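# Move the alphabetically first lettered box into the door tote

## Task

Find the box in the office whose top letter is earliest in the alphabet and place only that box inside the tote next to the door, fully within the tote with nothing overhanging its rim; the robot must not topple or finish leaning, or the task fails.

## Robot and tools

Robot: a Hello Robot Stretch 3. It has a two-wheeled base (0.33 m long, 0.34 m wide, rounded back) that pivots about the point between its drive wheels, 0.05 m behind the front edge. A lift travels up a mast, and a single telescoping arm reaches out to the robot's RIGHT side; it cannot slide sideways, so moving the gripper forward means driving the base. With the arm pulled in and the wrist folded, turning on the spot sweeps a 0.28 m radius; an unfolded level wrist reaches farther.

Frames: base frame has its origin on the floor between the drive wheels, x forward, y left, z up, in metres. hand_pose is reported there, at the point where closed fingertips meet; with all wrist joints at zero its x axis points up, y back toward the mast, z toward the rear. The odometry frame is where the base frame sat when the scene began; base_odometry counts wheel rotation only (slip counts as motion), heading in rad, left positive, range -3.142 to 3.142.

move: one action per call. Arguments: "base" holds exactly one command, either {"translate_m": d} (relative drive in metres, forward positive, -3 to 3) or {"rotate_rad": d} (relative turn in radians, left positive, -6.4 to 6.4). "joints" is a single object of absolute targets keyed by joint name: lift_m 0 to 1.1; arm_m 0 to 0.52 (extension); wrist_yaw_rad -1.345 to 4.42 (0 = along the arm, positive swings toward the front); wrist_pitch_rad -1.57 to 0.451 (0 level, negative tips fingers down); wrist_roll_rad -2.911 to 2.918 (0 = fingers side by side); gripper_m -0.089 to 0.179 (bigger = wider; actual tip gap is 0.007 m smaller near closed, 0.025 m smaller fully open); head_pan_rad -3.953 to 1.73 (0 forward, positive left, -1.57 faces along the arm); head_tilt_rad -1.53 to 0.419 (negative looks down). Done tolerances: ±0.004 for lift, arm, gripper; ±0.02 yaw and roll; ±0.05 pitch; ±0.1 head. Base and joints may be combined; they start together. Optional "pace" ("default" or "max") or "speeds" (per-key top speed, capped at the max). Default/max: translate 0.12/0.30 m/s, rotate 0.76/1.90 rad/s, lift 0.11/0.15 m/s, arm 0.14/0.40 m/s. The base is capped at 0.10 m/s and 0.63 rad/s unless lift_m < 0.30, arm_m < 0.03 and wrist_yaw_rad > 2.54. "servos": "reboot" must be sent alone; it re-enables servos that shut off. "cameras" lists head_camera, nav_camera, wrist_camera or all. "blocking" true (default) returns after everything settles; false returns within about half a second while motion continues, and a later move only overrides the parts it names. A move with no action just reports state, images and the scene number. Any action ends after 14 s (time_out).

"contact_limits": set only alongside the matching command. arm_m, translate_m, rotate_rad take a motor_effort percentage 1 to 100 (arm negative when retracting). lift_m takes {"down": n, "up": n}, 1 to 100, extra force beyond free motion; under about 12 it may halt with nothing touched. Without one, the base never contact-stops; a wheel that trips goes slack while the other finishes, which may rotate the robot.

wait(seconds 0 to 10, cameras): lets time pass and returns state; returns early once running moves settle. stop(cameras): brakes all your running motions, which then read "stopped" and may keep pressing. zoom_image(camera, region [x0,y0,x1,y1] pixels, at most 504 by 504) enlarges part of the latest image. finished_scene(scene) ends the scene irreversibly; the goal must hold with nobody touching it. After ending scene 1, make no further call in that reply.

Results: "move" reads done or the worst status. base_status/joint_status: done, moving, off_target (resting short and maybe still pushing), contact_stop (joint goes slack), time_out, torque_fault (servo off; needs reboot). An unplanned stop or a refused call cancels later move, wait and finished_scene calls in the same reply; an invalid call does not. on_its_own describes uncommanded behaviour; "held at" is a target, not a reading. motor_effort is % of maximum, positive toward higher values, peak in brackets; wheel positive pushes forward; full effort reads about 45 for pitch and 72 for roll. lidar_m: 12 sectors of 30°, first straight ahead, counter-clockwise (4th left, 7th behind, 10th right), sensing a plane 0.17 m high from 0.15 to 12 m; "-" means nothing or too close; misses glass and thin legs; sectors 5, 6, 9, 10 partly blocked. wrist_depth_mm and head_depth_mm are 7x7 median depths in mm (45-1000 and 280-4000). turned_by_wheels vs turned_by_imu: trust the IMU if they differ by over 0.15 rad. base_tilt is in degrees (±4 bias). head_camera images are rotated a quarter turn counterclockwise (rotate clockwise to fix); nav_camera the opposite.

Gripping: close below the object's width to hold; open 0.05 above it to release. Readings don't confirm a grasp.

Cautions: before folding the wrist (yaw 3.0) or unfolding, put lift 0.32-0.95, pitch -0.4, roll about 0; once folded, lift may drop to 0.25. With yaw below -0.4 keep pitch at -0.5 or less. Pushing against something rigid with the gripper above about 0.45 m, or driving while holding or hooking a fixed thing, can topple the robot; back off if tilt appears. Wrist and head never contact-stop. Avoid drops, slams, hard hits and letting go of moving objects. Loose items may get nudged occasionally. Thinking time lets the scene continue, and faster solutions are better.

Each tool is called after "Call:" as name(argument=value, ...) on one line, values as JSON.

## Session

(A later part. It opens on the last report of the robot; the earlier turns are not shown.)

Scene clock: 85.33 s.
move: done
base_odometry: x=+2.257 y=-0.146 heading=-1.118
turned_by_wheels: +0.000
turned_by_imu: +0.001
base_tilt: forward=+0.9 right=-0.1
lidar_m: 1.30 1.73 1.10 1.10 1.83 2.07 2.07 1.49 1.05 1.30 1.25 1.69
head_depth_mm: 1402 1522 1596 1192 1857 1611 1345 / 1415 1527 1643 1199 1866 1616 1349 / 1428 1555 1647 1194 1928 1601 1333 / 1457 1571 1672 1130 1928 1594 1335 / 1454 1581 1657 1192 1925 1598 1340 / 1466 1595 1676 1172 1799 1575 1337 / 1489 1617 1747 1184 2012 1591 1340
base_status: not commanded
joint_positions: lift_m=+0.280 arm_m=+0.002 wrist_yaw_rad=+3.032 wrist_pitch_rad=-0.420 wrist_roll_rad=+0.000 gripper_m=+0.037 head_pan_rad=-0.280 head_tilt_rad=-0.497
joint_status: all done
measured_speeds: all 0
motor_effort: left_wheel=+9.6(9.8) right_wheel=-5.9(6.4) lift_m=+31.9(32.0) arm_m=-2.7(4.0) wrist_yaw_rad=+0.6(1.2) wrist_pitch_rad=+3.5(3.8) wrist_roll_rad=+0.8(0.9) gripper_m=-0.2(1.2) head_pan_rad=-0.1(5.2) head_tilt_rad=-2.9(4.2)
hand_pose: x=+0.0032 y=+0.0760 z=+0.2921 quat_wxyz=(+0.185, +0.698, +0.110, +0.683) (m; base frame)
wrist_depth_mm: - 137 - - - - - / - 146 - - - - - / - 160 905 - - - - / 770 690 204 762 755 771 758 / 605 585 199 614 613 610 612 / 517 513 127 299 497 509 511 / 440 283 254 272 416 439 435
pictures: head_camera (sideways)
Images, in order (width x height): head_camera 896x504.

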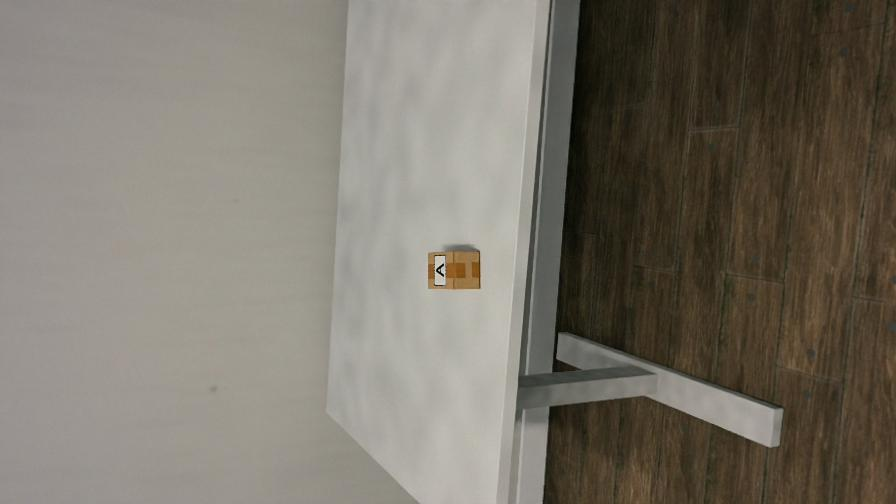

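Call:
move(base={"rotate_rad":0.111}, joints={"lift_m":0.85,"gripper_m":0.179}, pace="max")

Call:
move(base={"translate_m":0.432}, joints={"wrist_yaw_rad":1.57}, pace="max")

Call:
move(base={"rotate_rad":0.989}, joints={"wrist_pitch_rad":-0.25,"head_pan_rad":-1.57,"head_tilt_rad":-0.7}, pace="max", cameras=["head_camera"])

Call:
move(joints={"wrist_yaw_rad":0.2,"arm_m":0.05}, pace="max", cameras=["wrist_camera"])

Scene clock: 106.77 s.
move: done
base_odometry: x=+2.257 y=-0.146 heading=-1.007
turned_by_wheels: +0.111
turned_by_imu: +0.112
base_tilt: forward=+1.0 right=-0.2
lidar_m: 1.29 1.65 1.10 1.56 1.98 2.06 2.10 1.49 1.04 1.25 1.45 1.69
head_depth_mm: 1387 1494 1585 1193 1871 1599 1349 / 1422 1533 1615 1188 1874 1600 1349 / 1447 1560 1651 1128 1920 1604 1334 / 1482 1600 1687 1185 1956 1592 1335 / 1508 1649 1743 1173 1859 1534 1333 / 1550 1686 1851 1232 1958 1604 1332 / 1580 1737 1888 2085 1974 1580 1341
base_status: done
joint_positions: lift_m=+0.850 arm_m=+0.002 wrist_yaw_rad=+3.032 wrist_pitch_rad=-0.419 wrist_roll_rad=+0.000 gripper_m=+0.179 head_pan_rad=-0.250 head_tilt_rad=-0.500
joint_status: all done
measured_speeds: all 0
motor_effort: left_wheel=-8.8(12.7) right_wheel=+9.4(13.1) lift_m=+31.0(34.9) arm_m=+6.6(6.6) wrist_yaw_rad=+0.7(1.5) wrist_pitch_rad=+3.4(3.9) wrist_roll_rad=+0.9(1.1) gripper_m=+0.1(94.5) head_pan_rad=+2.9(4.5) head_tilt_rad=-2.1(3.8)
hand_pose: x=+0.0032 y=+0.0762 z=+0.8624 quat_wxyz=(+0.185, +0.698, +0.109, +0.683) (m; base frame)
wrist_depth_mm: - 136 - - - - - / - 147 - - - - - / - 159 - - - - - / - - 205 - - - - / - 193 204 - - - - / 125 125 228 - - 137 122 / - - 256 - - - 109
pictures: none

Scene clock: 112.03 s.
move: done
base_odometry: x=+2.487 y=-0.511 heading=-1.007
turned_by_wheels: +0.000
turned_by_imu: +0.001
base_tilt: forward=+1.0 right=-0.3
lidar_m: 0.87 1.46 1.36 1.02 1.77 2.46 1.92 1.32 1.48 1.25 1.27 1.30
head_depth_mm: 1053 1133 1235 1195 895 704 1280 / 1078 1167 1270 1188 893 711 1311 / 1100 1192 1293 1185 892 715 1348 / 1131 1222 1336 1173 887 735 1307 / 1143 1244 1375 1236 890 754 1301 / 1178 1282 1419 1544 883 776 1332 / 1203 1313 1455 1607 1799 1477 1329
base_status: done
joint_positions: lift_m=+0.850 arm_m=+0.002 wrist_yaw_rad=+1.573 wrist_pitch_rad=-0.419 wrist_roll_rad=+0.000 gripper_m=+0.179 head_pan_rad=-0.250 head_tilt_rad=-0.500
joint_status: all done
measured_speeds: all 0
motor_effort: left_wheel=+2.3(12.3) right_wheel=+8.8(17.4) lift_m=+28.3(31.1) arm_m=+11.8(12.0) wrist_yaw_rad=-1.9(8.2) wrist_pitch_rad=+3.4(3.7) wrist_roll_rad=+0.8(1.1) gripper_m=-0.5(1.4) head_pan_rad=+2.0(4.5) head_tilt_rad=-1.5(3.3)
hand_pose: x=+0.2029 y=-0.1463 z=+0.8624 quat_wxyz=(+0.593, +0.593, -0.384, +0.386) (m; base frame)
wrist_depth_mm: - - - - - - - / - - - - - - - / - - - - - - - / - - - - 480 - - / - - - - - - - / 125 - - - - 137 114 / - - - - - - 109
pictures: none

Scene clock: 114.53 s.
move: done
base_odometry: x=+2.487 y=-0.511 heading=-0.019
turned_by_wheels: +0.988
turned_by_imu: +0.985
base_tilt: forward=+1.0 right=+0.0
lidar_m: 1.36 1.01 1.68 2.46 2.47 1.33 1.32 1.25 1.27 1.30 0.87 1.50
head_depth_mm: 1163 1316 1102 869 780 1445 - / 1157 1292 1118 871 775 1455 - / 1155 1287 1119 873 778 307 - / 1130 1269 1107 846 778 1380 1221 / 1123 1254 1103 872 755 1388 318 / 1105 1237 1107 873 755 1362 - / 1102 1225 1105 871 756 1382 -
base_status: done
joint_positions: lift_m=+0.850 arm_m=+0.002 wrist_yaw_rad=+1.573 wrist_pitch_rad=-0.272 wrist_roll_rad=+0.000 gripper_m=+0.179 head_pan_rad=-1.578 head_tilt_rad=-0.701
joint_status: all done
measured_speeds: all 0
motor_effort: left_wheel=-10.3(14.1) right_wheel=+9.6(15.8) lift_m=+26.8(28.1) arm_m=+8.2(12.7) wrist_yaw_rad=-1.6(2.2) wrist_pitch_rad=+3.7(5.5) wrist_roll_rad=+0.8(1.1) gripper_m=+0.0(1.1) head_pan_rad=+2.8(4.6) head_tilt_rad=-2.9(5.1)
hand_pose: x=+0.2189 y=-0.1464 z=+0.8966 quat_wxyz=(+0.563, +0.564, -0.427, +0.428) (m; base frame)
wrist_depth_mm: - - - - - - - / - - - - - - - / - - - - - - - / - - - - - - - / - - - - - - - / 125 - - - - 135 114 / - - - - - - 107
pictures: head_camera (sideways)
Images, in order (width x height): head_camera 896x504.

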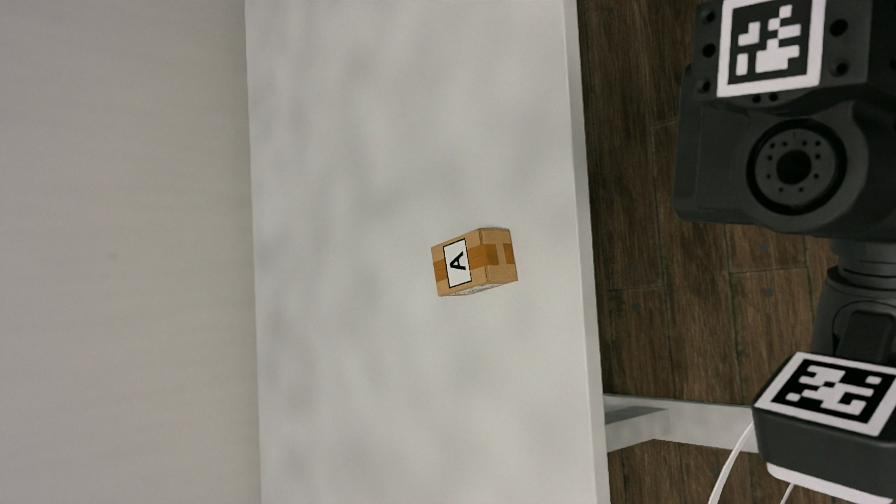

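Scene clock: 115.70 s.
move: done
base_odometry: x=+2.487 y=-0.511 heading=-0.019
turned_by_wheels: +0.000
turned_by_imu: +0.000
base_tilt: forward=+0.9 right=-0.1
lidar_m: 1.36 1.01 1.68 2.46 2.47 1.33 1.32 1.25 1.27 1.30 0.87 1.50
head_depth_mm: 1171 1310 1109 872 755 - - / 1158 1301 1107 875 737 - 1145 / 1139 1273 1109 871 355 - 295 / 1127 1257 1110 821 353 396 1179 / 1121 1256 1112 869 734 1381 1196 / 1115 1240 1109 867 732 1343 1198 / 1098 1220 1107 871 755 1379 1192
base_status: not commanded
joint_positions: lift_m=+0.850 arm_m=+0.050 wrist_yaw_rad=+0.203 wrist_pitch_rad=-0.272 wrist_roll_rad=+0.000 gripper_m=+0.179 head_pan_rad=-1.573 head_tilt_rad=-0.701
joint_status: all done
measured_speeds: all 0
motor_effort: left_wheel=-10.2(10.4) right_wheel=+9.2(9.8) lift_m=+25.9(26.6) arm_m=+18.3(25.6) wrist_yaw_rad=-1.9(7.0) wrist_pitch_rad=+3.8(4.1) wrist_roll_rad=+0.8(1.0) gripper_m=+0.4(1.3) head_pan_rad=+2.6(4.6) head_tilt_rad=-2.5(4.2)
hand_pose: x=+0.0270 y=-0.4304 z=+0.8967 quat_wxyz=(+0.707, +0.167, -0.687, -0.024) (m; base frame)
wrist_depth_mm: - - - - - - - / - - - - - - - / - - - - - - - / - - - - - - - / - - - 397 - - - / - 121 - 364 - - 114 / - - - - - - 107
pictures: wrist_camera
Images, in order (width x height): wrist_camera 644x364.

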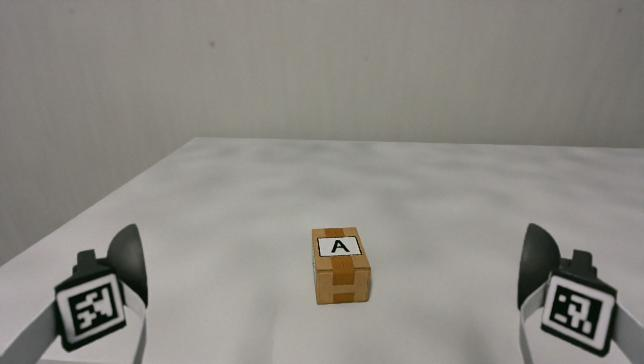

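Call:
move(base={"translate_m":0.037}, joints={"lift_m":0.75,"arm_m":0.13}, contact_limits={"lift_m":{"down":14}}, cameras=["wrist_camera"])

Scene clock: 127.43 s.
move: done
base_odometry: x=+2.524 y=-0.512 heading=-0.019
turned_by_wheels: +0.000
turned_by_imu: +0.001
base_tilt: forward=+0.7 right=-0.1
lidar_m: 1.32 0.99 1.63 2.47 2.47 1.38 1.36 1.28 1.30 1.30 0.86 1.46
head_depth_mm: 1156 1297 1116 876 741 346 310 / 1151 1287 1114 871 637 385 1179 / 1136 1273 1116 871 478 399 1204 / 1121 1263 1112 845 522 1327 1199 / 1118 1251 1110 868 734 1374 1207 / 1105 1232 1104 867 753 1344 1180 / 1100 1225 1104 867 754 1383 1204
base_status: done
joint_positions: lift_m=+0.750 arm_m=+0.130 wrist_yaw_rad=+0.203 wrist_pitch_rad=-0.271 wrist_roll_rad=+0.000 gripper_m=+0.179 head_pan_rad=-1.570 head_tilt_rad=-0.701
joint_status: all done
measured_speeds: all 0
motor_effort: left_wheel=+3.9(7.0) right_wheel=+6.6(13.6) lift_m=+20.2(23.0) arm_m=+23.0(25.0) wrist_yaw_rad=-2.0(2.3) wrist_pitch_rad=+3.8(4.2) wrist_roll_rad=+0.8(1.0) gripper_m=+0.2(1.3) head_pan_rad=+3.3(4.6) head_tilt_rad=-0.9(2.0)
contact_limits: lift_m down 14 (down: maximum 72; up: maximum 65)
hand_pose: x=+0.0269 y=-0.5105 z=+0.7968 quat_wxyz=(+0.707, +0.166, -0.687, -0.025) (m; base frame)
wrist_depth_mm: - - - - - - - / - - - - - - - / - - - - - - - / - - - - - - - / - - - 252 249 - - / - 121 - 260 - - 114 / - - - - - - 107
pictures: wrist_camera
Images, in order (width x height): wrist_camera 644x364.

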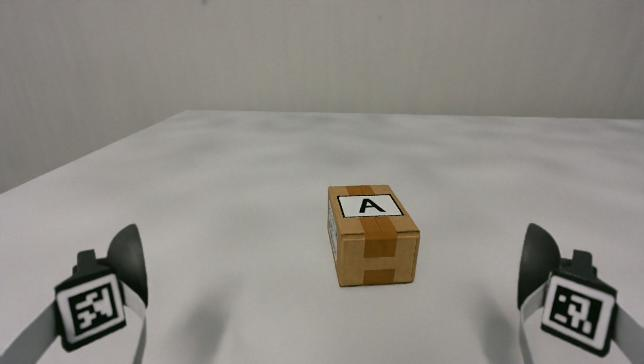

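Call:
move(joints={"lift_m":0.695}, contact_limits={"lift_m":{"down":13}}, speeds={"lift_m":0.08}, cameras=["wrist_camera"])

Scene clock: 135.00 s.
move: done
base_odometry: x=+2.524 y=-0.512 heading=-0.019
turned_by_wheels: +0.000
turned_by_imu: +0.001
base_tilt: forward=+0.9 right=-0.1
lidar_m: 1.32 0.98 1.63 2.46 2.47 1.38 1.35 1.28 1.30 1.30 0.86 1.46
head_depth_mm: 1156 1297 1113 867 778 415 349 / 1145 1293 1112 869 779 414 1138 / 1133 1278 1102 872 754 424 1136 / 1130 1260 1104 846 734 1294 1206 / 1118 1242 1107 873 755 1384 1204 / 1110 1230 1100 869 753 1345 1179 / 1094 1220 1106 870 753 1373 1197
base_status: not commanded
joint_positions: lift_m=+0.695 arm_m=+0.130 wrist_yaw_rad=+0.203 wrist_pitch_rad=-0.271 wrist_roll_rad=+0.000 gripper_m=+0.179 head_pan_rad=-1.570 head_tilt_rad=-0.701
joint_status: all done
measured_speeds: all 0
motor_effort: left_wheel=+3.7(4.2) right_wheel=+6.7(7.1) lift_m=+19.4(22.4) arm_m=+19.9(21.1) wrist_yaw_rad=-2.0(2.4) wrist_pitch_rad=+3.8(3.9) wrist_roll_rad=+0.9(1.0) gripper_m=+0.1(1.0) head_pan_rad=+3.7(4.0) head_tilt_rad=+1.3(1.6)
contact_limits: lift_m down 13 (down: maximum 72; up: maximum 65)
hand_pose: x=+0.0269 y=-0.5105 z=+0.7418 quat_wxyz=(+0.707, +0.166, -0.687, -0.025) (m; base frame)
wrist_depth_mm: - - - - - - - / - - - - - - - / - - - - - - - / - - - 225 222 - - / - - - - 237 - - / - 121 - - - - 114 / - 914 - - - - 107
pictures: wrist_camera
Images, in order (width x height): wrist_camera 644x364.

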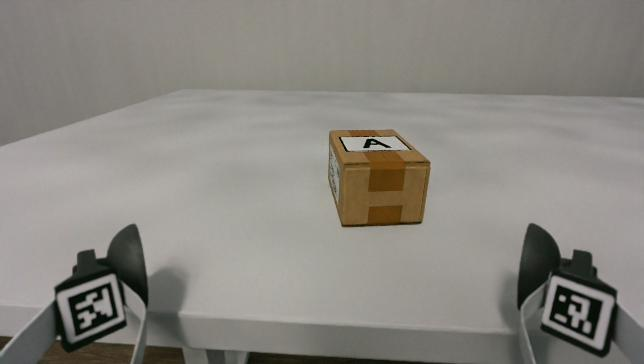

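Call:
move(base={"translate_m":-0.03}, joints={"wrist_yaw_rad":0.3})

Call:
move(joints={"arm_m":0.25}, cameras=["wrist_camera"])

Scene clock: 141.13 s.
move: done
base_odometry: x=+2.494 y=-0.511 heading=-0.019
turned_by_wheels: +0.000
turned_by_imu: +0.001
base_tilt: forward=+1.0 right=-0.2
lidar_m: 1.35 1.01 1.67 2.45 2.48 1.34 1.33 1.26 1.27 1.30 0.87 1.49
head_depth_mm: 1168 1300 1112 876 782 414 350 / 1152 1291 1113 872 775 412 1145 / 1138 1277 1112 876 759 423 1147 / 1131 1257 1103 801 724 549 1205 / 1121 1254 1115 872 754 1385 1197 / 1109 1238 1107 873 756 1348 1192 / 1101 1216 1109 871 756 1384 1194
base_status: done
joint_positions: lift_m=+0.695 arm_m=+0.130 wrist_yaw_rad=+0.297 wrist_pitch_rad=-0.271 wrist_roll_rad=+0.000 gripper_m=+0.179 head_pan_rad=-1.570 head_tilt_rad=-0.700
joint_status: all done
measured_speeds: all 0
motor_effort: left_wheel=-7.2(10.4) right_wheel=-1.3(8.1) lift_m=+20.4(20.4) arm_m=+16.4(17.7) wrist_yaw_rad=+2.9(6.5) wrist_pitch_rad=+3.7(4.2) wrist_roll_rad=+0.8(1.1) gripper_m=-0.1(1.4) head_pan_rad=+3.0(3.6) head_tilt_rad=+1.0(2.6)
contact_limits: lift_m down 13 (down: maximum 72; up: maximum 65)
hand_pose: x=+0.0489 y=-0.5049 z=+0.7418 quat_wxyz=(+0.707, +0.198, -0.678, +0.009) (m; base frame)
wrist_depth_mm: - - - - - - - / - - - - - - - / - - - - 265 - - / - - - 227 228 - - / - - - - - - - / - 121 - - - - 114 / - 938 914 920 - - 106
pictures: none

Scene clock: 143.27 s.
move: done
base_odometry: x=+2.494 y=-0.511 heading=-0.019
turned_by_wheels: +0.000
turned_by_imu: +0.000
base_tilt: forward=+0.9 right=-0.1
lidar_m: 1.35 1.01 1.66 2.46 2.46 1.34 1.33 1.26 1.28 1.30 0.87 1.50
head_depth_mm: 1159 1303 1113 876 737 403 350 / 1153 1285 1116 869 496 1332 1203 / 1140 1271 1122 873 520 1356 1204 / 1122 1258 1110 802 718 1384 1210 / 1113 1249 1118 876 736 1371 1203 / 1102 1241 1105 868 756 1363 1198 / 1096 1223 1108 871 755 1384 1184
base_status: not commanded
joint_positions: lift_m=+0.695 arm_m=+0.250 wrist_yaw_rad=+0.297 wrist_pitch_rad=-0.271 wrist_roll_rad=+0.000 gripper_m=+0.179 head_pan_rad=-1.570 head_tilt_rad=-0.700
joint_status: all done
measured_speeds: all 0
motor_effort: left_wheel=-7.2(7.3) right_wheel=-0.8(1.9) lift_m=+20.8(21.0) arm_m=+22.6(25.1) wrist_yaw_rad=+2.9(3.6) wrist_pitch_rad=+3.9(4.1) wrist_roll_rad=+0.8(1.1) gripper_m=-0.2(1.4) head_pan_rad=+3.4(4.0) head_tilt_rad=+0.9(2.5)
contact_limits: lift_m down 13 (down: maximum 72; up: maximum 65)
hand_pose: x=+0.0489 y=-0.6249 z=+0.7418 quat_wxyz=(+0.707, +0.198, -0.678, +0.009) (m; base frame)
wrist_depth_mm: - - - - - - - / - - - - - - - / - - - - - - - / - - - 173 - - - / - - - 137 138 - - / - 121 - 119 119 - 114 / - - - 130 127 - 106
pictures: wrist_camera
Images, in order (width x height): wrist_camera 644x364.

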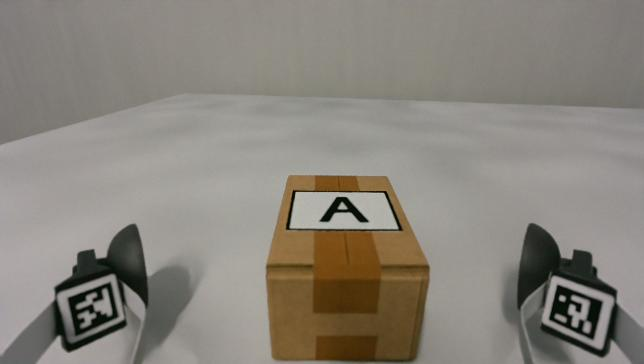

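Call:
move(joints={"arm_m":0.26})

Call:
move(joints={"gripper_m":0.02})

Call:
move(joints={"lift_m":0.77}, cameras=["wrist_camera"])

Call:
move(joints={"arm_m":0.0,"wrist_pitch_rad":-0.35}, speeds={"arm_m":0.25})

Call:
move(base={"rotate_rad":2.067}, joints={"wrist_yaw_rad":2.62,"head_pan_rad":0,"head_tilt_rad":-0.5}, speeds={"rotate_rad":1.0}, cameras=["wrist_camera"])

Scene clock: 152.40 s.
move: done
base_odometry: x=+2.494 y=-0.511 heading=-0.019
turned_by_wheels: +0.000
turned_by_imu: +0.001
base_tilt: forward=+1.1 right=-0.1
lidar_m: 1.35 1.01 1.67 2.46 2.47 1.34 1.33 1.26 1.28 1.30 0.87 1.50
head_depth_mm: 1158 1306 1111 878 737 394 349 / 1154 1288 1114 877 502 1359 1201 / 1140 1271 1110 872 527 1378 1200 / 1128 1276 1111 799 718 1390 1201 / 1114 1241 1108 870 755 1386 1206 / 1106 1235 1111 868 754 1360 1192 / 1102 1229 1108 871 754 1372 1189
base_status: not commanded
joint_positions: lift_m=+0.695 arm_m=+0.260 wrist_yaw_rad=+0.297 wrist_pitch_rad=-0.271 wrist_roll_rad=+0.000 gripper_m=+0.179 head_pan_rad=-1.570 head_tilt_rad=-0.700
joint_status: all done
measured_speeds: all 0
motor_effort: left_wheel=-6.8(7.2) right_wheel=-1.3(2.0) lift_m=+22.8(22.8) arm_m=+22.1(25.5) wrist_yaw_rad=+3.5(3.5) wrist_pitch_rad=+3.7(4.1) wrist_roll_rad=+0.8(1.0) gripper_m=-0.8(1.2) head_pan_rad=+2.1(4.0) head_tilt_rad=+1.6(2.2)
contact_limits: lift_m down 13 (down: maximum 72; up: maximum 65)
hand_pose: x=+0.0489 y=-0.6349 z=+0.7418 quat_wxyz=(+0.707, +0.198, -0.678, +0.009) (m; base frame)
wrist_depth_mm: - - - - - - - / - - - - - - - / - - - - - - - / - - - 174 - - - / - - - 137 137 - - / - 121 - 111 111 - 114 / - - - 117 118 - 107
pictures: none

Scene clock: 154.53 s.
move: done
base_odometry: x=+2.494 y=-0.511 heading=-0.019
turned_by_wheels: +0.000
turned_by_imu: +0.000
base_tilt: forward=+0.9 right=+0.0
lidar_m: 1.35 1.01 1.66 2.46 2.46 1.34 1.32 1.26 1.28 1.30 0.87 1.49
head_depth_mm: 1169 1310 1112 871 738 395 350 / 1152 1295 1108 871 503 1359 1210 / 1142 1283 1116 875 524 1384 1205 / 1129 1258 1111 811 715 1386 1205 / 1120 1247 1109 876 756 1392 1200 / 1112 1242 1104 871 753 1362 1193 / 1100 1228 1111 871 758 1380 1193
base_status: not commanded
joint_positions: lift_m=+0.695 arm_m=+0.260 wrist_yaw_rad=+0.297 wrist_pitch_rad=-0.271 wrist_roll_rad=+0.000 gripper_m=+0.022 head_pan_rad=-1.570 head_tilt_rad=-0.700
joint_status: all done
measured_speeds: all 0
motor_effort: left_wheel=-7.1(7.4) right_wheel=-0.9(2.0) lift_m=+23.4(23.7) arm_m=+19.2(22.3) wrist_yaw_rad=+2.7(3.6) wrist_pitch_rad=+3.7(4.2) wrist_roll_rad=+0.9(1.0) gripper_m=-31.8(99.5) head_pan_rad=+2.8(3.3) head_tilt_rad=+1.7(2.6)
contact_limits: lift_m down 13 (down: maximum 72; up: maximum 65)
hand_pose: x=+0.0489 y=-0.6349 z=+0.7418 quat_wxyz=(+0.707, +0.198, -0.678, +0.009) (m; base frame)
wrist_depth_mm: - - - - - - - / - - - - - - - / - - - - - - - / - - - 173 - - - / - - 148 136 145 - - / - - 126 113 113 119 - / - - 119 119 117 - -
pictures: none

Scene clock: 156.03 s.
move: done
base_odometry: x=+2.494 y=-0.511 heading=-0.019
turned_by_wheels: +0.000
turned_by_imu: +0.000
base_tilt: forward=+1.1 right=-0.1
lidar_m: 1.35 1.01 1.67 2.46 2.46 1.34 1.32 1.26 1.28 1.30 0.87 1.49
head_depth_mm: 1166 1307 1117 824 385 335 297 / 1146 1288 1115 460 493 1387 1204 / 1140 1272 1106 478 509 1379 1198 / 1121 1259 1109 621 755 1369 1198 / 1124 1254 1111 845 754 1383 1204 / 1114 1241 1108 868 755 1344 1192 / 1100 1229 1103 870 755 1379 1187
base_status: not commanded
joint_positions: lift_m=+0.770 arm_m=+0.260 wrist_yaw_rad=+0.297 wrist_pitch_rad=-0.276 wrist_roll_rad=+0.000 gripper_m=+0.025 head_pan_rad=-1.570 head_tilt_rad=-0.700
joint_status: all done
measured_speeds: all 0
motor_effort: left_wheel=-6.9(7.4) right_wheel=-1.4(1.8) lift_m=+31.2(35.8) arm_m=+16.7(19.2) wrist_yaw_rad=+2.8(3.5) wrist_pitch_rad=+4.7(4.8) wrist_roll_rad=+0.8(1.1) gripper_m=-16.0(32.3) head_pan_rad=+1.6(3.8) head_tilt_rad=+1.7(2.1)
hand_pose: x=+0.0488 y=-0.6345 z=+0.8157 quat_wxyz=(+0.707, +0.200, -0.678, +0.007) (m; base frame)
wrist_depth_mm: - - - - - - - / - - - - - - - / - - - - - - - / - - - - - - - / - - 148 142 146 - - / - - 124 113 114 119 - / - - 117 118 116 - -
pictures: wrist_camera
Images, in order (width x height): wrist_camera 644x364.

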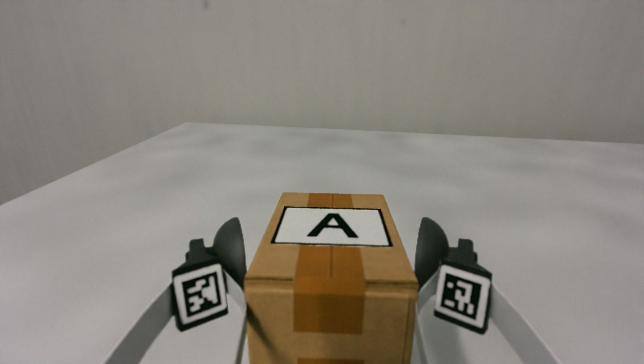

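Scene clock: 159.03 s.
move: done
base_odometry: x=+2.494 y=-0.511 heading=-0.019
turned_by_wheels: +0.000
turned_by_imu: +0.000
base_tilt: forward=+1.0 right=-0.1
lidar_m: 1.35 1.01 1.66 2.45 2.48 1.35 1.32 1.26 1.27 1.30 0.87 1.50
head_depth_mm: 1161 1305 1108 877 780 1386 1256 / 1150 1297 1121 872 779 1384 1249 / 1141 1285 1114 873 775 1358 376 / 1135 1275 1111 875 733 372 373 / 1128 1248 1115 872 739 1302 1208 / 1112 1245 1109 872 756 1349 1185 / 1100 1223 1107 867 757 1374 1183
base_status: not commanded
joint_positions: lift_m=+0.770 arm_m=+0.002 wrist_yaw_rad=+0.297 wrist_pitch_rad=-0.375 wrist_roll_rad=+0.000 gripper_m=+0.025 head_pan_rad=-1.570 head_tilt_rad=-0.700
joint_status: all done
joint sent to its limit — arm_m, lower limit.
measured_speeds: all 0
motor_effort: left_wheel=-7.0(7.3) right_wheel=-1.2(2.0) lift_m=+24.0(31.5) arm_m=-21.9(24.8) wrist_yaw_rad=+3.2(3.7) wrist_pitch_rad=+4.0(7.7) wrist_roll_rad=+0.9(1.2) gripper_m=-15.1(16.8) head_pan_rad=+3.2(4.1) head_tilt_rad=+0.8(2.1)
hand_pose: x=+0.0458 y=-0.3664 z=+0.7925 quat_wxyz=(+0.707, +0.233, -0.667, -0.028) (m; base frame)
wrist_depth_mm: - - - - - - - / - - - - - - - / - - - - - - - / - - - - - - - / - - 148 142 146 - - / - - 125 113 115 - - / - 932 119 117 119 932 -
pictures: none

Scene clock: 163.40 s.
move: done
base_odometry: x=+2.494 y=-0.511 heading=+2.047
turned_by_wheels: +2.066
turned_by_imu: +2.060
base_tilt: forward=+0.9 right=-0.1
lidar_m: 2.45 1.88 1.32 1.26 1.47 1.30 0.87 1.53 1.36 1.01 1.62 2.46
head_depth_mm: 2029 2212 2366 2514 2012 1612 1348 / 2100 2263 2504 2574 2015 1611 1356 / 2189 2397 2556 2676 2007 1607 1350 / 2267 2440 2654 2691 1978 1594 1347 / 2351 2537 2788 2640 2009 1595 1331 / 2465 2672 2914 2633 1993 1605 1329 / 2545 2714 2923 2104 1983 1596 1324
base_status: done
joint_positions: lift_m=+0.770 arm_m=+0.002 wrist_yaw_rad=+2.617 wrist_pitch_rad=-0.375 wrist_roll_rad=+0.000 gripper_m=+0.025 head_pan_rad=+0.002 head_tilt_rad=-0.499
joint_status: all done
measured_speeds: all 0
motor_effort: left_wheel=-10.8(16.1) right_wheel=+10.5(14.4) lift_m=+20.5(23.6) arm_m=-21.5(22.6) wrist_yaw_rad=+3.4(6.2) wrist_pitch_rad=+4.2(4.7) wrist_roll_rad=+0.8(1.1) gripper_m=-16.0(16.9) head_pan_rad=-3.2(5.3) head_tilt_rad=+0.7(6.0)
hand_pose: x=+0.0938 y=+0.0520 z=+0.7925 quat_wxyz=(+0.308, +0.705, -0.053, +0.637) (m; base frame)
wrist_depth_mm: - - - - - - - / - - - - - - - / - - - - - - - / - - - - - - - / - - 151 143 164 - - / - - 125 113 115 - - / 207 933 119 117 119 911 -
pictures: wrist_camera
Images, in order (width x height): wrist_camera 644x364.

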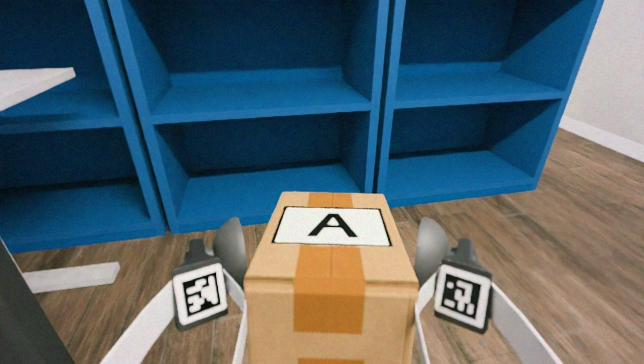

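Call:
move(joints={"lift_m":0.285}, pace="max")

Call:
move(base={"translate_m":2.183}, pace="max")

Call:
move(base={"rotate_rad":1.425}, speeds={"rotate_rad":1.2}, cameras=["nav_camera","head_camera"])

Scene clock: 171.47 s.
move: done
base_odometry: x=+2.494 y=-0.511 heading=+2.047
turned_by_wheels: +0.000
turned_by_imu: +0.001
base_tilt: forward=+1.1 right=-0.2
lidar_m: 2.46 1.88 1.32 1.25 1.47 1.30 0.87 1.53 1.36 1.01 1.61 2.46
head_depth_mm: 2056 2230 2389 2517 1995 1615 1339 / 2118 2290 2476 2581 2002 1625 1337 / 2160 2365 2564 2650 1990 1595 1336 / 2236 2436 2658 2635 1994 1600 1350 / 2348 2575 2853 2674 1988 1606 1332 / 2441 2664 2959 2623 1995 1586 1336 / 2554 2721 2972 2108 1976 1586 1333
base_status: not commanded
joint_positions: lift_m=+0.285 arm_m=+0.002 wrist_yaw_rad=+2.617 wrist_pitch_rad=-0.376 wrist_roll_rad=+0.000 gripper_m=+0.025 head_pan_rad=+0.000 head_tilt_rad=-0.500
joint_status: all done
measured_speeds: all 0
motor_effort: left_wheel=-10.8(11.0) right_wheel=+10.2(10.8) lift_m=+21.2(22.4) arm_m=-17.3(20.1) wrist_yaw_rad=+3.3(3.9) wrist_pitch_rad=+4.7(4.9) wrist_roll_rad=+0.8(1.0) gripper_m=-15.8(16.8) head_pan_rad=-2.8(4.3) head_tilt_rad=-2.6(4.1)
hand_pose: x=+0.0937 y=+0.0519 z=+0.3072 quat_wxyz=(+0.308, +0.705, -0.052, +0.637) (m; base frame)
wrist_depth_mm: - - - - - - - / - - - - - - - / - - - - - - - / 829 843 848 837 822 841 838 / 658 658 152 142 154 664 658 / 539 543 125 113 114 521 538 / 209 273 119 118 119 441 460
pictures: none

Scene clock: 180.20 s.
move: done
base_odometry: x=+1.493 y=+1.429 heading=+2.047
turned_by_wheels: +0.000
turned_by_imu: -0.001
base_tilt: forward=+0.9 right=-0.1
lidar_m: 0.39 0.47 0.86 1.07 0.96 1.55 3.03 2.25 1.58 0.74 0.44 0.39
head_depth_mm: 289 311 336 366 403 446 502 / 298 321 349 381 423 470 531 / 308 334 363 399 442 498 563 / 319 346 378 417 466 526 604 / 331 359 395 438 491 558 644 / 344 374 413 461 520 596 696 / 357 392 434 485 551 636 755
base_status: done
joint_positions: lift_m=+0.285 arm_m=+0.002 wrist_yaw_rad=+2.617 wrist_pitch_rad=-0.376 wrist_roll_rad=+0.000 gripper_m=+0.025 head_pan_rad=+0.000 head_tilt_rad=-0.501
joint_status: not commanded
measured_speeds: all 0
motor_effort: left_wheel=+5.1(13.3) right_wheel=+2.5(19.9) lift_m=+23.2(23.5) arm_m=-12.3(17.8) wrist_yaw_rad=+2.8(3.5) wrist_pitch_rad=+4.7(5.0) wrist_roll_rad=+0.8(1.1) gripper_m=-15.6(17.2) head_pan_rad=-3.4(5.1) head_tilt_rad=-0.1(3.1)
hand_pose: x=+0.0936 y=+0.0519 z=+0.3072 quat_wxyz=(+0.308, +0.705, -0.052, +0.637) (m; base frame)
wrist_depth_mm: - - - - - - - / - - - - - - - / - - - - - - - / 832 837 841 863 793 - - / 660 657 152 142 149 - - / 540 542 125 113 115 419 - / 212 274 119 117 118 416 375
pictures: none

Scene clock: 183.23 s.
move: done
base_odometry: x=+1.493 y=+1.429 heading=-2.811
turned_by_wheels: +1.424
turned_by_imu: +1.420
base_tilt: forward=+0.9 right=-0.2
lidar_m: 2.75 0.80 1.55 2.91 2.28 1.58 1.01 0.49 0.40 0.39 0.43 0.66
head_depth_mm: 2301 2445 2637 2530 2012 1612 1350 / 2337 2505 2768 2539 2005 1603 1341 / 2363 2565 2824 2549 1987 1580 1329 / 2440 2585 2907 2647 2003 1592 1331 / 2438 2659 2906 2659 1981 1595 1333 / 2521 2719 2986 2609 2003 1546 1338 / 2569 2758 2966 1173 1230 1291 1281
base_status: done
joint_positions: lift_m=+0.285 arm_m=+0.002 wrist_yaw_rad=+2.617 wrist_pitch_rad=-0.376 wrist_roll_rad=+0.000 gripper_m=+0.025 head_pan_rad=+0.000 head_tilt_rad=-0.501
joint_status: not commanded
measured_speeds: all 0
motor_effort: left_wheel=-10.1(15.1) right_wheel=+10.9(15.0) lift_m=+24.1(24.5) arm_m=-21.9(22.5) wrist_yaw_rad=+2.7(3.3) wrist_pitch_rad=+4.6(4.9) wrist_roll_rad=+0.8(1.0) gripper_m=-15.6(16.8) head_pan_rad=-3.1(3.5) head_tilt_rad=+1.2(2.7)
hand_pose: x=+0.0936 y=+0.0519 z=+0.3072 quat_wxyz=(+0.308, +0.705, -0.052, +0.637) (m; base frame)
wrist_depth_mm: - - - - - - - / - - - - - - - / - - - - - - - / 830 851 835 836 841 840 839 / 656 660 152 143 154 649 662 / 540 544 125 113 115 520 550 / 211 272 119 117 119 439 466
pictures: head_camera (sideways), nav_camera (sideways)
Images, in order (width x height): head_camera 896x504, nav_camera 672x504.

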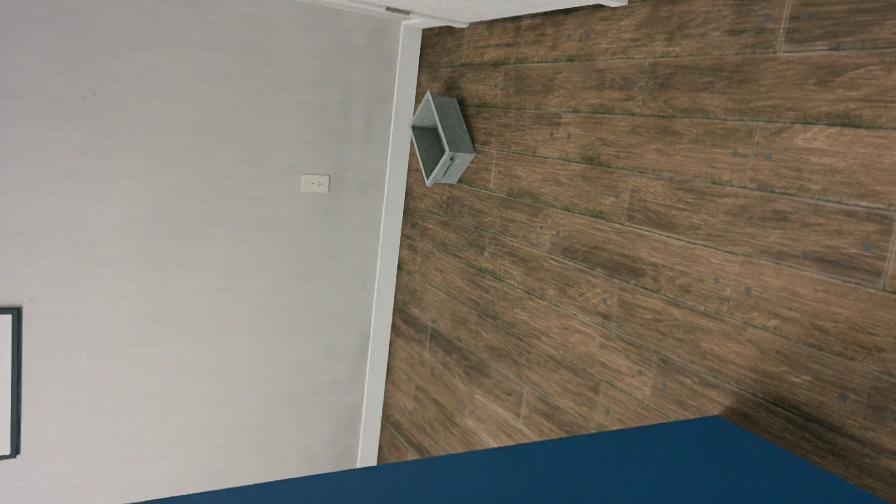

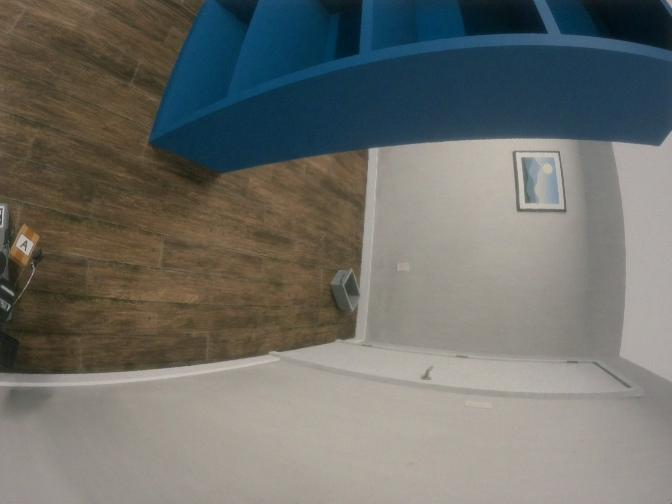

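Call:
move(base={"translate_m":1.3}, joints={"head_pan_rad":-0.45,"head_tilt_rad":-0.75}, pace="max", cameras=["head_camera"])

Scene clock: 194.50 s.
move: done
base_odometry: x=+0.263 y=+1.007 heading=-2.812
turned_by_wheels: +0.000
turned_by_imu: -0.001
base_tilt: forward=+0.9 right=+0.1
lidar_m: 1.47 1.61 2.47 0.66 0.54 0.64 1.49 0.73 0.58 0.58 0.60 0.94
head_depth_mm: 968 1021 1074 1146 1209 1288 1184 / 1227 1276 1333 1449 1499 1345 1177 / 1364 1528 1719 1809 1559 1349 1181 / 1331 1508 1732 1869 1572 1341 1179 / 1298 1468 1680 1827 1528 1338 1171 / 1272 1423 1637 1811 1520 1345 1174 / 1248 1392 1593 1771 1557 1343 1182
base_status: done
joint_positions: lift_m=+0.285 arm_m=+0.002 wrist_yaw_rad=+2.618 wrist_pitch_rad=-0.376 wrist_roll_rad=+0.000 gripper_m=+0.025 head_pan_rad=-0.450 head_tilt_rad=-0.750
joint_status: all done
measured_speeds: all 0
motor_effort: left_wheel=-0.2(13.2) right_wheel=+7.6(17.1) lift_m=+26.4(26.6) arm_m=-21.7(22.1) wrist_yaw_rad=+2.8(3.3) wrist_pitch_rad=+4.5(5.1) wrist_roll_rad=+0.8(1.1) gripper_m=-15.4(16.7) head_pan_rad=+3.3(4.4) head_tilt_rad=-4.1(5.2)
hand_pose: x=+0.0936 y=+0.0519 z=+0.3072 quat_wxyz=(+0.308, +0.705, -0.052, +0.637) (m; base frame)
wrist_depth_mm: - - - - - - - / - - - - - - - / - - - - - - - / - 827 836 839 841 849 836 / 644 658 152 143 154 670 659 / 540 540 124 113 115 525 535 / 210 274 119 117 119 437 464
pictures: head_camera (sideways)
Images, in order (width x height): head_camera 896x504.

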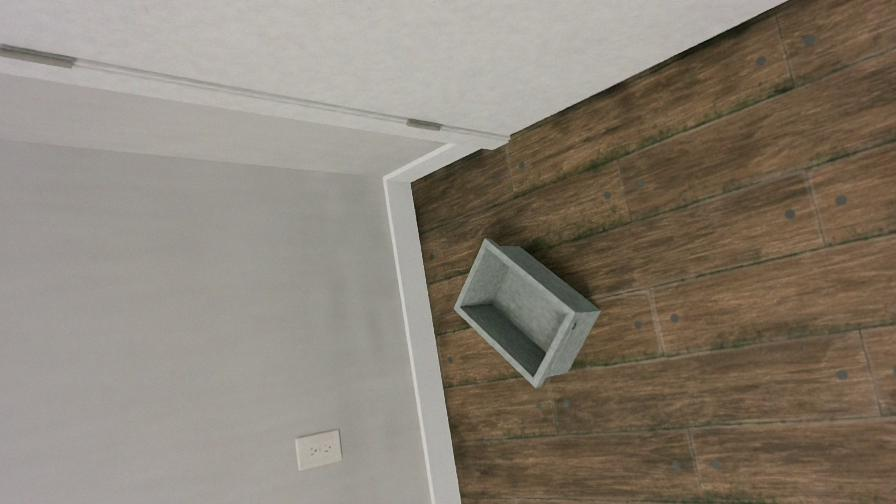

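Call:
move(base={"rotate_rad":0.273}, pace="max")

Call:
move(base={"translate_m":0.698}, pace="max")

Call:
move(base={"rotate_rad":0.356}, joints={"lift_m":0.55,"head_pan_rad":-1.57,"head_tilt_rad":-0.9}, speeds={"lift_m":0.15}, cameras=["head_camera"])

Call:
move(joints={"wrist_yaw_rad":1.5,"arm_m":0.2})

Call:
move(joints={"wrist_pitch_rad":-1.4,"arm_m":0.43}, speeds={"arm_m":0.25}, cameras=["head_camera","wrist_camera"])

Scene clock: 220.63 s.
move: done
base_odometry: x=+0.263 y=+1.007 heading=-2.539
turned_by_wheels: +0.273
turned_by_imu: +0.272
base_tilt: forward=+1.1 right=+0.0
lidar_m: 1.50 1.89 1.74 0.46 0.49 2.82 0.93 0.62 0.58 0.59 0.72 1.47
head_depth_mm: 1284 1446 1644 1823 1556 1341 1183 / 1282 1442 1663 1817 1558 1336 1187 / 1299 1451 1670 1846 1498 1339 1179 / 1286 1448 1659 1848 1531 1339 1177 / 1300 1454 1675 1842 1552 1341 1182 / 1297 1470 1677 1844 1553 1346 1182 / 1305 1476 1688 1865 1558 1349 1176
base_status: done
joint_positions: lift_m=+0.285 arm_m=+0.002 wrist_yaw_rad=+2.618 wrist_pitch_rad=-0.376 wrist_roll_rad=+0.000 gripper_m=+0.025 head_pan_rad=-0.450 head_tilt_rad=-0.750
joint_status: not commanded
measured_speeds: all 0
motor_effort: left_wheel=-8.8(16.5) right_wheel=+9.1(16.6) lift_m=+27.1(27.5) arm_m=-21.4(21.4) wrist_yaw_rad=+3.1(3.3) wrist_pitch_rad=+4.5(4.9) wrist_roll_rad=+0.9(1.0) gripper_m=-16.0(16.7) head_pan_rad=+2.1(3.8) head_tilt_rad=-3.3(4.6)
hand_pose: x=+0.0936 y=+0.0519 z=+0.3072 quat_wxyz=(+0.308, +0.705, -0.052, +0.637) (m; base frame)
wrist_depth_mm: 423 - - - - - - / 397 - - - - - - / 417 - - - - - - / 433 784 836 839 841 844 864 / 483 637 152 143 154 651 664 / 507 526 125 113 115 525 550 / 210 273 119 117 119 434 462
pictures: none

Scene clock: 224.30 s.
move: done
base_odometry: x=-0.312 y=+0.612 heading=-2.539
turned_by_wheels: +0.000
turned_by_imu: +0.000
base_tilt: forward=+0.9 right=-0.1
lidar_m: 0.85 1.08 2.30 1.44 0.96 0.90 1.38 0.89 0.84 0.85 0.90 0.84
head_depth_mm: 708 801 916 1076 1312 1344 1159 / 711 802 915 1081 1314 1351 1184 / 709 801 926 1087 1315 1354 1175 / 715 804 927 1095 1326 1340 1178 / 715 806 930 1098 1340 1333 1182 / 716 812 928 1102 1336 1338 1184 / 725 812 939 1108 1353 1346 1182
base_status: done
joint_positions: lift_m=+0.285 arm_m=+0.002 wrist_yaw_rad=+2.618 wrist_pitch_rad=-0.376 wrist_roll_rad=+0.000 gripper_m=+0.025 head_pan_rad=-0.450 head_tilt_rad=-0.750
joint_status: not commanded
measured_speeds: all 0
motor_effort: left_wheel=+5.2(15.3) right_wheel=-0.3(14.9) lift_m=+28.1(28.6) arm_m=-21.4(22.6) wrist_yaw_rad=+2.3(3.3) wrist_pitch_rad=+4.7(5.0) wrist_roll_rad=+0.8(1.1) gripper_m=-15.7(16.6) head_pan_rad=+2.3(4.4) head_tilt_rad=-3.1(4.4)
hand_pose: x=+0.0936 y=+0.0519 z=+0.3072 quat_wxyz=(+0.308, +0.705, -0.052, +0.637) (m; base frame)
wrist_depth_mm: - - - - - - - / - - - - - - - / - - - - - - - / 834 831 846 842 824 839 793 / 653 665 152 142 154 656 673 / 538 546 125 113 115 521 544 / 211 274 119 117 119 440 468
pictures: none

Scene clock: 227.10 s.
move: done
base_odometry: x=-0.312 y=+0.612 heading=-2.183
turned_by_wheels: +0.355
turned_by_imu: +0.354
base_tilt: forward=+1.1 right=+0.0
lidar_m: 0.96 1.63 1.86 1.05 0.90 1.79 1.01 0.84 0.84 0.95 0.84 0.84
head_depth_mm: 876 963 1090 1258 1399 1256 1091 / 968 1091 1224 1437 1410 1258 451 / 1050 1203 1422 1586 1379 1247 479 / 1052 1210 1450 1587 1389 1246 523 / 961 1099 1279 1521 1389 1246 1130 / 887 1002 1160 1357 1417 1260 1137 / 822 923 1047 1218 1376 1257 1137
base_status: done
joint_positions: lift_m=+0.550 arm_m=+0.002 wrist_yaw_rad=+2.618 wrist_pitch_rad=-0.376 wrist_roll_rad=+0.000 gripper_m=+0.025 head_pan_rad=-1.576 head_tilt_rad=-0.900
joint_status: all done
measured_speeds: all 0
motor_effort: left_wheel=-10.2(14.7) right_wheel=+11.1(14.7) lift_m=+32.5(34.8) arm_m=-21.2(22.3) wrist_yaw_rad=+2.7(3.4) wrist_pitch_rad=+4.6(4.9) wrist_roll_rad=+0.8(1.0) gripper_m=-15.3(16.9) head_pan_rad=+2.9(4.6) head_tilt_rad=-4.7(6.7)
hand_pose: x=+0.0936 y=+0.0519 z=+0.5722 quat_wxyz=(+0.308, +0.705, -0.052, +0.637) (m; base frame)
wrist_depth_mm: - - - - - - - / - - - - - - - / - - - - - - - / - - - - - - - / - - 152 142 153 - - / 858 875 125 113 115 844 870 / 207 683 121 117 119 706 753
pictures: head_camera (sideways)
Images, in order (width x height): head_camera 896x504.

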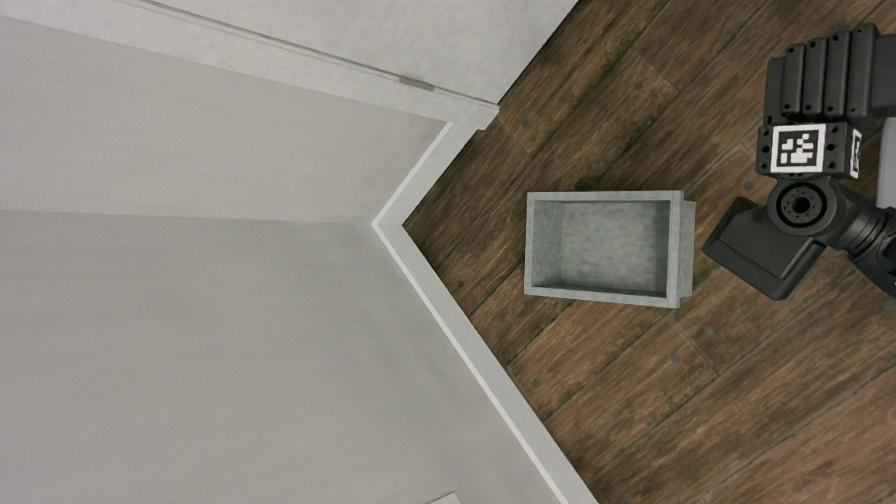

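Scene clock: 229.80 s.
move: done
base_odometry: x=-0.312 y=+0.612 heading=-2.183
turned_by_wheels: +0.000
turned_by_imu: +0.000
base_tilt: forward=+1.1 right=-0.2
lidar_m: 0.96 1.62 1.86 1.05 0.90 1.78 1.00 0.84 0.84 0.94 0.84 0.84
head_depth_mm: 875 969 1097 1268 1393 1244 1089 / 964 1090 1230 1443 580 511 463 / 1064 1217 1430 1587 600 1243 1128 / 1034 1204 1426 1572 701 1238 1136 / 954 1091 1281 1536 1346 1234 1131 / 881 1001 1151 1359 762 1234 1134 / 825 919 1046 1211 1357 1256 1130
base_status: not commanded
joint_positions: lift_m=+0.550 arm_m=+0.200 wrist_yaw_rad=+1.503 wrist_pitch_rad=-0.376 wrist_roll_rad=+0.000 gripper_m=+0.025 head_pan_rad=-1.570 head_tilt_rad=-0.900
joint_status: all done
measured_speeds: all 0
motor_effort: left_wheel=-9.7(10.0) right_wheel=+10.4(11.0) lift_m=+27.0(32.7) arm_m=+22.8(25.8) wrist_yaw_rad=-1.6(5.7) wrist_pitch_rad=+4.5(4.9) wrist_roll_rad=+1.0(1.1) gripper_m=-14.9(16.6) head_pan_rad=+3.2(4.5) head_tilt_rad=-4.5(5.8)
hand_pose: x=+0.2076 y=-0.3607 z=+0.5722 quat_wxyz=(+0.598, +0.571, -0.417, +0.378) (m; base frame)
wrist_depth_mm: - - - - - - 382 / - - - - - - 384 / - - - - - - - / - - - - - - - / - - 152 143 145 525 - / 857 896 125 113 114 120 - / 764 704 121 117 118 119 -
pictures: none

Scene clock: 232.63 s.
move: done
base_odometry: x=-0.312 y=+0.612 heading=-2.183
turned_by_wheels: +0.000
turned_by_imu: +0.000
base_tilt: forward=+0.8 right=-0.2
lidar_m: 0.96 1.63 1.87 1.05 0.90 1.78 1.00 0.84 0.84 0.94 0.84 0.84
head_depth_mm: 877 971 1095 1262 1395 1241 1089 / 969 1094 1205 691 577 516 462 / 1057 1219 1329 833 1383 1245 1135 / 1045 1199 1430 1566 1373 1244 1127 / 955 1086 1276 1528 1422 1258 1129 / 886 999 1147 1355 1419 1264 1132 / 822 919 1044 1219 1374 1264 1138
base_status: not commanded
joint_positions: lift_m=+0.550 arm_m=+0.430 wrist_yaw_rad=+1.503 wrist_pitch_rad=-1.398 wrist_roll_rad=+0.000 gripper_m=+0.025 head_pan_rad=-1.570 head_tilt_rad=-0.900
joint_status: all done
measured_speeds: all 0
motor_effort: left_wheel=-9.8(9.9) right_wheel=+10.3(11.0) lift_m=+21.1(27.1) arm_m=+21.8(25.6) wrist_yaw_rad=-1.6(2.2) wrist_pitch_rad=-0.7(5.4) wrist_roll_rad=+0.7(1.1) gripper_m=-15.5(16.7) head_pan_rad=+2.7(4.6) head_tilt_rad=-3.9(5.5)
hand_pose: x=-0.0011 y=-0.5766 z=+0.4321 quat_wxyz=(+0.706, +0.702, -0.085, +0.037) (m; base frame)
wrist_depth_mm: 614 603 597 602 584 590 - / 596 596 594 599 599 585 - / 593 600 600 587 591 583 579 / 586 601 591 180 580 590 578 / 516 589 149 139 148 575 573 / - 583 126 113 114 574 563 / - 576 123 118 120 566 484
pictures: head_camera (sideways), wrist_camera
Images, in order (width x height): head_camera 896x504, wrist_camera 644x364.

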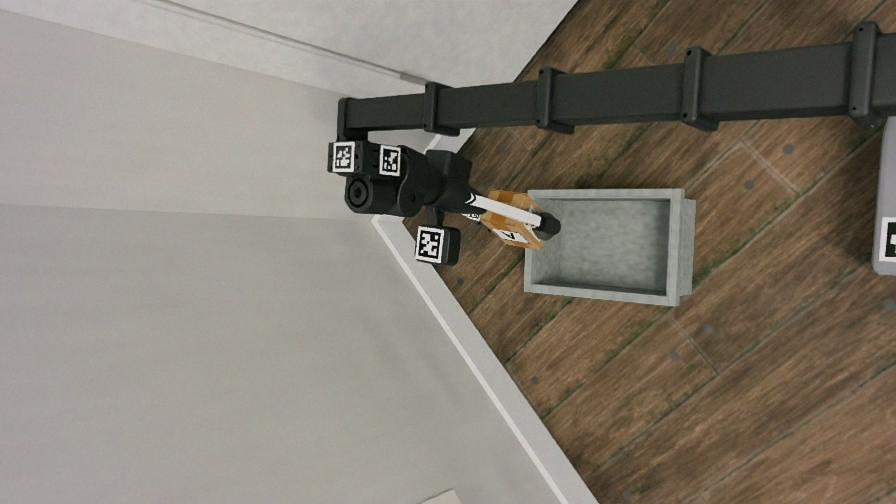

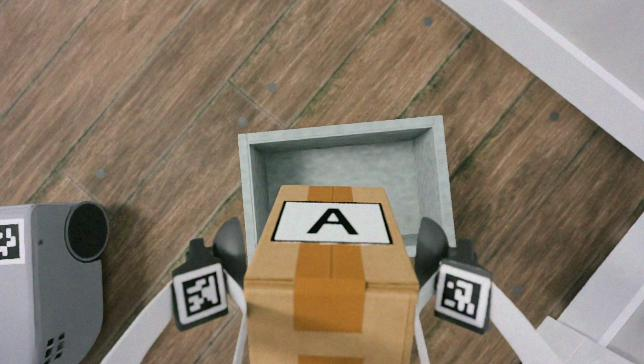

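Call:
move(base={"translate_m":0.034}, joints={"arm_m":0.451})

Call:
move(joints={"lift_m":0.32}, pace="max", cameras=["wrist_camera"])

Scene clock: 238.93 s.
move: done
base_odometry: x=-0.331 y=+0.584 heading=-2.184
turned_by_wheels: +0.000
turned_by_imu: +0.001
base_tilt: forward=+1.0 right=-0.2
lidar_m: 0.93 1.58 1.92 1.07 0.92 1.84 1.03 0.86 0.86 0.96 0.82 0.82
head_depth_mm: 912 999 1124 1289 1383 1230 1090 / 1001 1127 1259 692 577 518 462 / 1070 1243 1294 874 1391 1235 1137 / 1009 1175 1394 1553 1387 1240 1129 / 926 1062 1239 1484 1422 1262 1131 / 857 968 1112 1324 1416 1261 1129 / 798 891 1018 1176 1347 1267 1135
base_status: done
joint_positions: lift_m=+0.550 arm_m=+0.451 wrist_yaw_rad=+1.503 wrist_pitch_rad=-1.398 wrist_roll_rad=+0.000 gripper_m=+0.025 head_pan_rad=-1.570 head_tilt_rad=-0.900
joint_status: all done
measured_speeds: all 0
motor_effort: left_wheel=+1.0(7.1) right_wheel=+9.8(14.7) lift_m=+21.3(21.7) arm_m=+22.7(24.7) wrist_yaw_rad=-1.6(2.1) wrist_pitch_rad=-0.5(0.7) wrist_roll_rad=+0.6(1.0) gripper_m=-15.0(16.5) head_pan_rad=+2.8(4.0) head_tilt_rad=-4.3(4.5)
hand_pose: x=-0.0013 y=-0.5976 z=+0.4321 quat_wxyz=(+0.706, +0.702, -0.084, +0.037) (m; base frame)
wrist_depth_mm: 597 606 597 605 596 505 391 / 602 600 583 598 600 586 490 / 599 593 596 581 591 580 580 / 598 595 585 181 575 577 581 / 539 586 150 139 148 574 566 / - 583 125 113 114 583 578 / - 578 122 118 120 566 507
pictures: none

Scene clock: 241.27 s.
move: done
base_odometry: x=-0.331 y=+0.584 heading=-2.184
turned_by_wheels: +0.000
turned_by_imu: +0.000
base_tilt: forward=+0.9 right=-0.1
lidar_m: 0.93 1.58 1.92 1.07 0.92 1.83 1.03 0.86 0.86 0.57 0.82 0.82
head_depth_mm: 905 998 1123 1302 1385 1250 1129 / 993 1120 1281 1464 1371 1214 669 / 1072 1251 1458 1525 1274 1216 1114 / 1014 1160 1392 1588 1337 1242 1139 / 926 1059 1240 1475 1422 1259 1127 / 856 964 1117 1319 1406 1265 1138 / 797 890 1013 1180 1355 1262 1134
base_status: not commanded
joint_positions: lift_m=+0.320 arm_m=+0.451 wrist_yaw_rad=+1.503 wrist_pitch_rad=-1.398 wrist_roll_rad=+0.000 gripper_m=+0.025 head_pan_rad=-1.570 head_tilt_rad=-0.900
joint_status: all done
measured_speeds: all 0
motor_effort: left_wheel=+1.1(1.3) right_wheel=+9.8(10.1) lift_m=+20.7(22.2) arm_m=+22.0(23.1) wrist_yaw_rad=-1.8(2.5) wrist_pitch_rad=-0.5(0.9) wrist_roll_rad=+0.9(1.0) gripper_m=-14.9(16.6) head_pan_rad=+3.0(3.6) head_tilt_rad=-2.4(4.4)
hand_pose: x=-0.0013 y=-0.5976 z=+0.2021 quat_wxyz=(+0.706, +0.702, -0.084, +0.037) (m; base frame)
wrist_depth_mm: 375 376 374 373 368 367 364 / 371 375 371 368 365 368 363 / 373 374 317 299 294 314 361 / 372 369 - 180 - 359 365 / 366 367 148 139 146 354 359 / 366 369 126 113 114 123 357 / 366 245 122 118 120 240 349
pictures: wrist_camera
Images, in order (width x height): wrist_camera 644x364.

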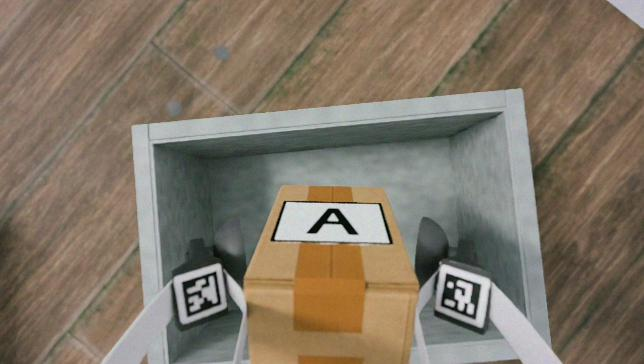

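Nearly identical to scene 2. Lower and release.

Call:
move(joints={"lift_m":0.17}, contact_limits={"lift_m":{"down":14}})

Call:
move(joints={"lift_m":0.145}, speeds={"lift_m":0.04}, contact_limits={"lift_m":{"down":13}}, cameras=["wrist_camera"])

Scene clock: 247.73 s.
move: done
base_odometry: x=-0.331 y=+0.584 heading=-2.184
turned_by_wheels: +0.000
turned_by_imu: +0.001
base_tilt: forward=+0.9 right=-0.1
lidar_m: 0.93 1.59 1.91 1.07 0.92 1.83 1.03 0.86 0.86 0.96 0.82 0.82
head_depth_mm: 911 1008 1131 1305 1393 1254 1135 / 990 1124 1283 1473 1418 1237 1119 / 1072 1237 1453 1605 1085 1215 1110 / 1012 1170 1394 1589 1357 1241 1134 / 924 1061 1243 1490 1411 1266 1134 / 855 967 1115 1310 1406 1261 1131 / 795 892 1014 1178 1345 1263 1131
base_status: not commanded
joint_positions: lift_m=+0.170 arm_m=+0.451 wrist_yaw_rad=+1.503 wrist_pitch_rad=-1.398 wrist_roll_rad=+0.000 gripper_m=+0.025 head_pan_rad=-1.570 head_tilt_rad=-0.900
joint_status: all done
measured_speeds: all 0
motor_effort: left_wheel=+1.1(1.4) right_wheel=+9.6(10.3) lift_m=+20.1(22.4) arm_m=+19.5(20.6) wrist_yaw_rad=-2.0(2.3) wrist_pitch_rad=-0.3(0.9) wrist_roll_rad=+0.7(1.1) gripper_m=-15.0(16.9) head_pan_rad=+3.2(3.7) head_tilt_rad=-3.3(4.7)
contact_limits: lift_m down 14 (down: maximum 72; up: maximum 65)
hand_pose: x=-0.0013 y=-0.5976 z=+0.0521 quat_wxyz=(+0.706, +0.702, -0.084, +0.037) (m; base frame)
wrist_depth_mm: - 102 101 101 109 110 118 / 130 126 135 146 164 178 157 / - 183 195 200 - - - / - - - 180 - - - / - - 148 139 146 - - / - - 126 113 114 119 - / - - 119 118 117 - -
pictures: none

Scene clock: 248.47 s.
move: contact_stop
base_odometry: x=-0.331 y=+0.584 heading=-2.183
turned_by_wheels: +0.000
turned_by_imu: +0.000
base_tilt: forward=+1.0 right=-0.4
lidar_m: 0.93 1.58 1.92 1.08 0.92 1.84 1.04 0.86 0.86 0.95 0.82 0.82
head_depth_mm: 910 1003 1124 1298 1392 1257 1128 / 999 1120 1284 1486 1415 1263 1123 / 1072 1239 1443 1591 1089 1223 1096 / 1009 1171 1393 1579 1350 1237 1136 / 928 1063 1236 1490 1415 1260 1129 / 858 972 1116 1319 1407 1257 1134 / 799 894 1009 1180 1359 1265 1142
base_status: not commanded
joint_positions: lift_m=+0.164 arm_m=+0.451 wrist_yaw_rad=+1.503 wrist_pitch_rad=-1.391 wrist_roll_rad=+0.000 gripper_m=+0.025 head_pan_rad=-1.570 head_tilt_rad=-0.900
joint_status: lift_m contact_stop (moved -0.006 of -0.025)
measured_speeds: translate_m=+0.000 rotate_rad=+0.000 lift_m=+0.002 arm_m=+0.000 wrist_yaw_rad=+0.000 wrist_pitch_rad=+0.000 wrist_roll_rad=+0.000 head_pan_rad=+0.000 head_tilt_rad=+0.000
on_its_own: lift_m is slack since a contact_stop (your +0.145 is given up)
motor_effort: left_wheel=+0.8(1.1) right_wheel=+6.0(9.8) lift_m=+23.2(23.2) arm_m=+19.1(19.7) wrist_yaw_rad=-1.5(2.4) wrist_pitch_rad=-2.1(2.7) wrist_roll_rad=+0.9(1.0) gripper_m=-15.1(16.6) head_pan_rad=+2.1(3.6) head_tilt_rad=-3.3(3.8)
contact_limits: lift_m down 13 (down: maximum 72; up: maximum 65)
hand_pose: x=+0.0008 y=-0.5977 z=+0.0459 quat_wxyz=(+0.706, +0.701, -0.087, +0.039) (m; base frame)
wrist_depth_mm: - 97 97 102 103 108 114 / 124 122 130 138 157 160 150 / 157 178 190 193 - - - / - - - 173 - - - / - - 148 140 146 - - / - - 126 112 113 119 - / - - 119 117 116 - -
pictures: wrist_camera
Images, in order (width x height): wrist_camera 644x364.

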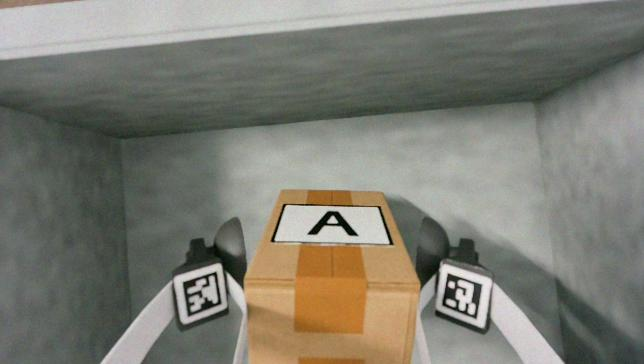

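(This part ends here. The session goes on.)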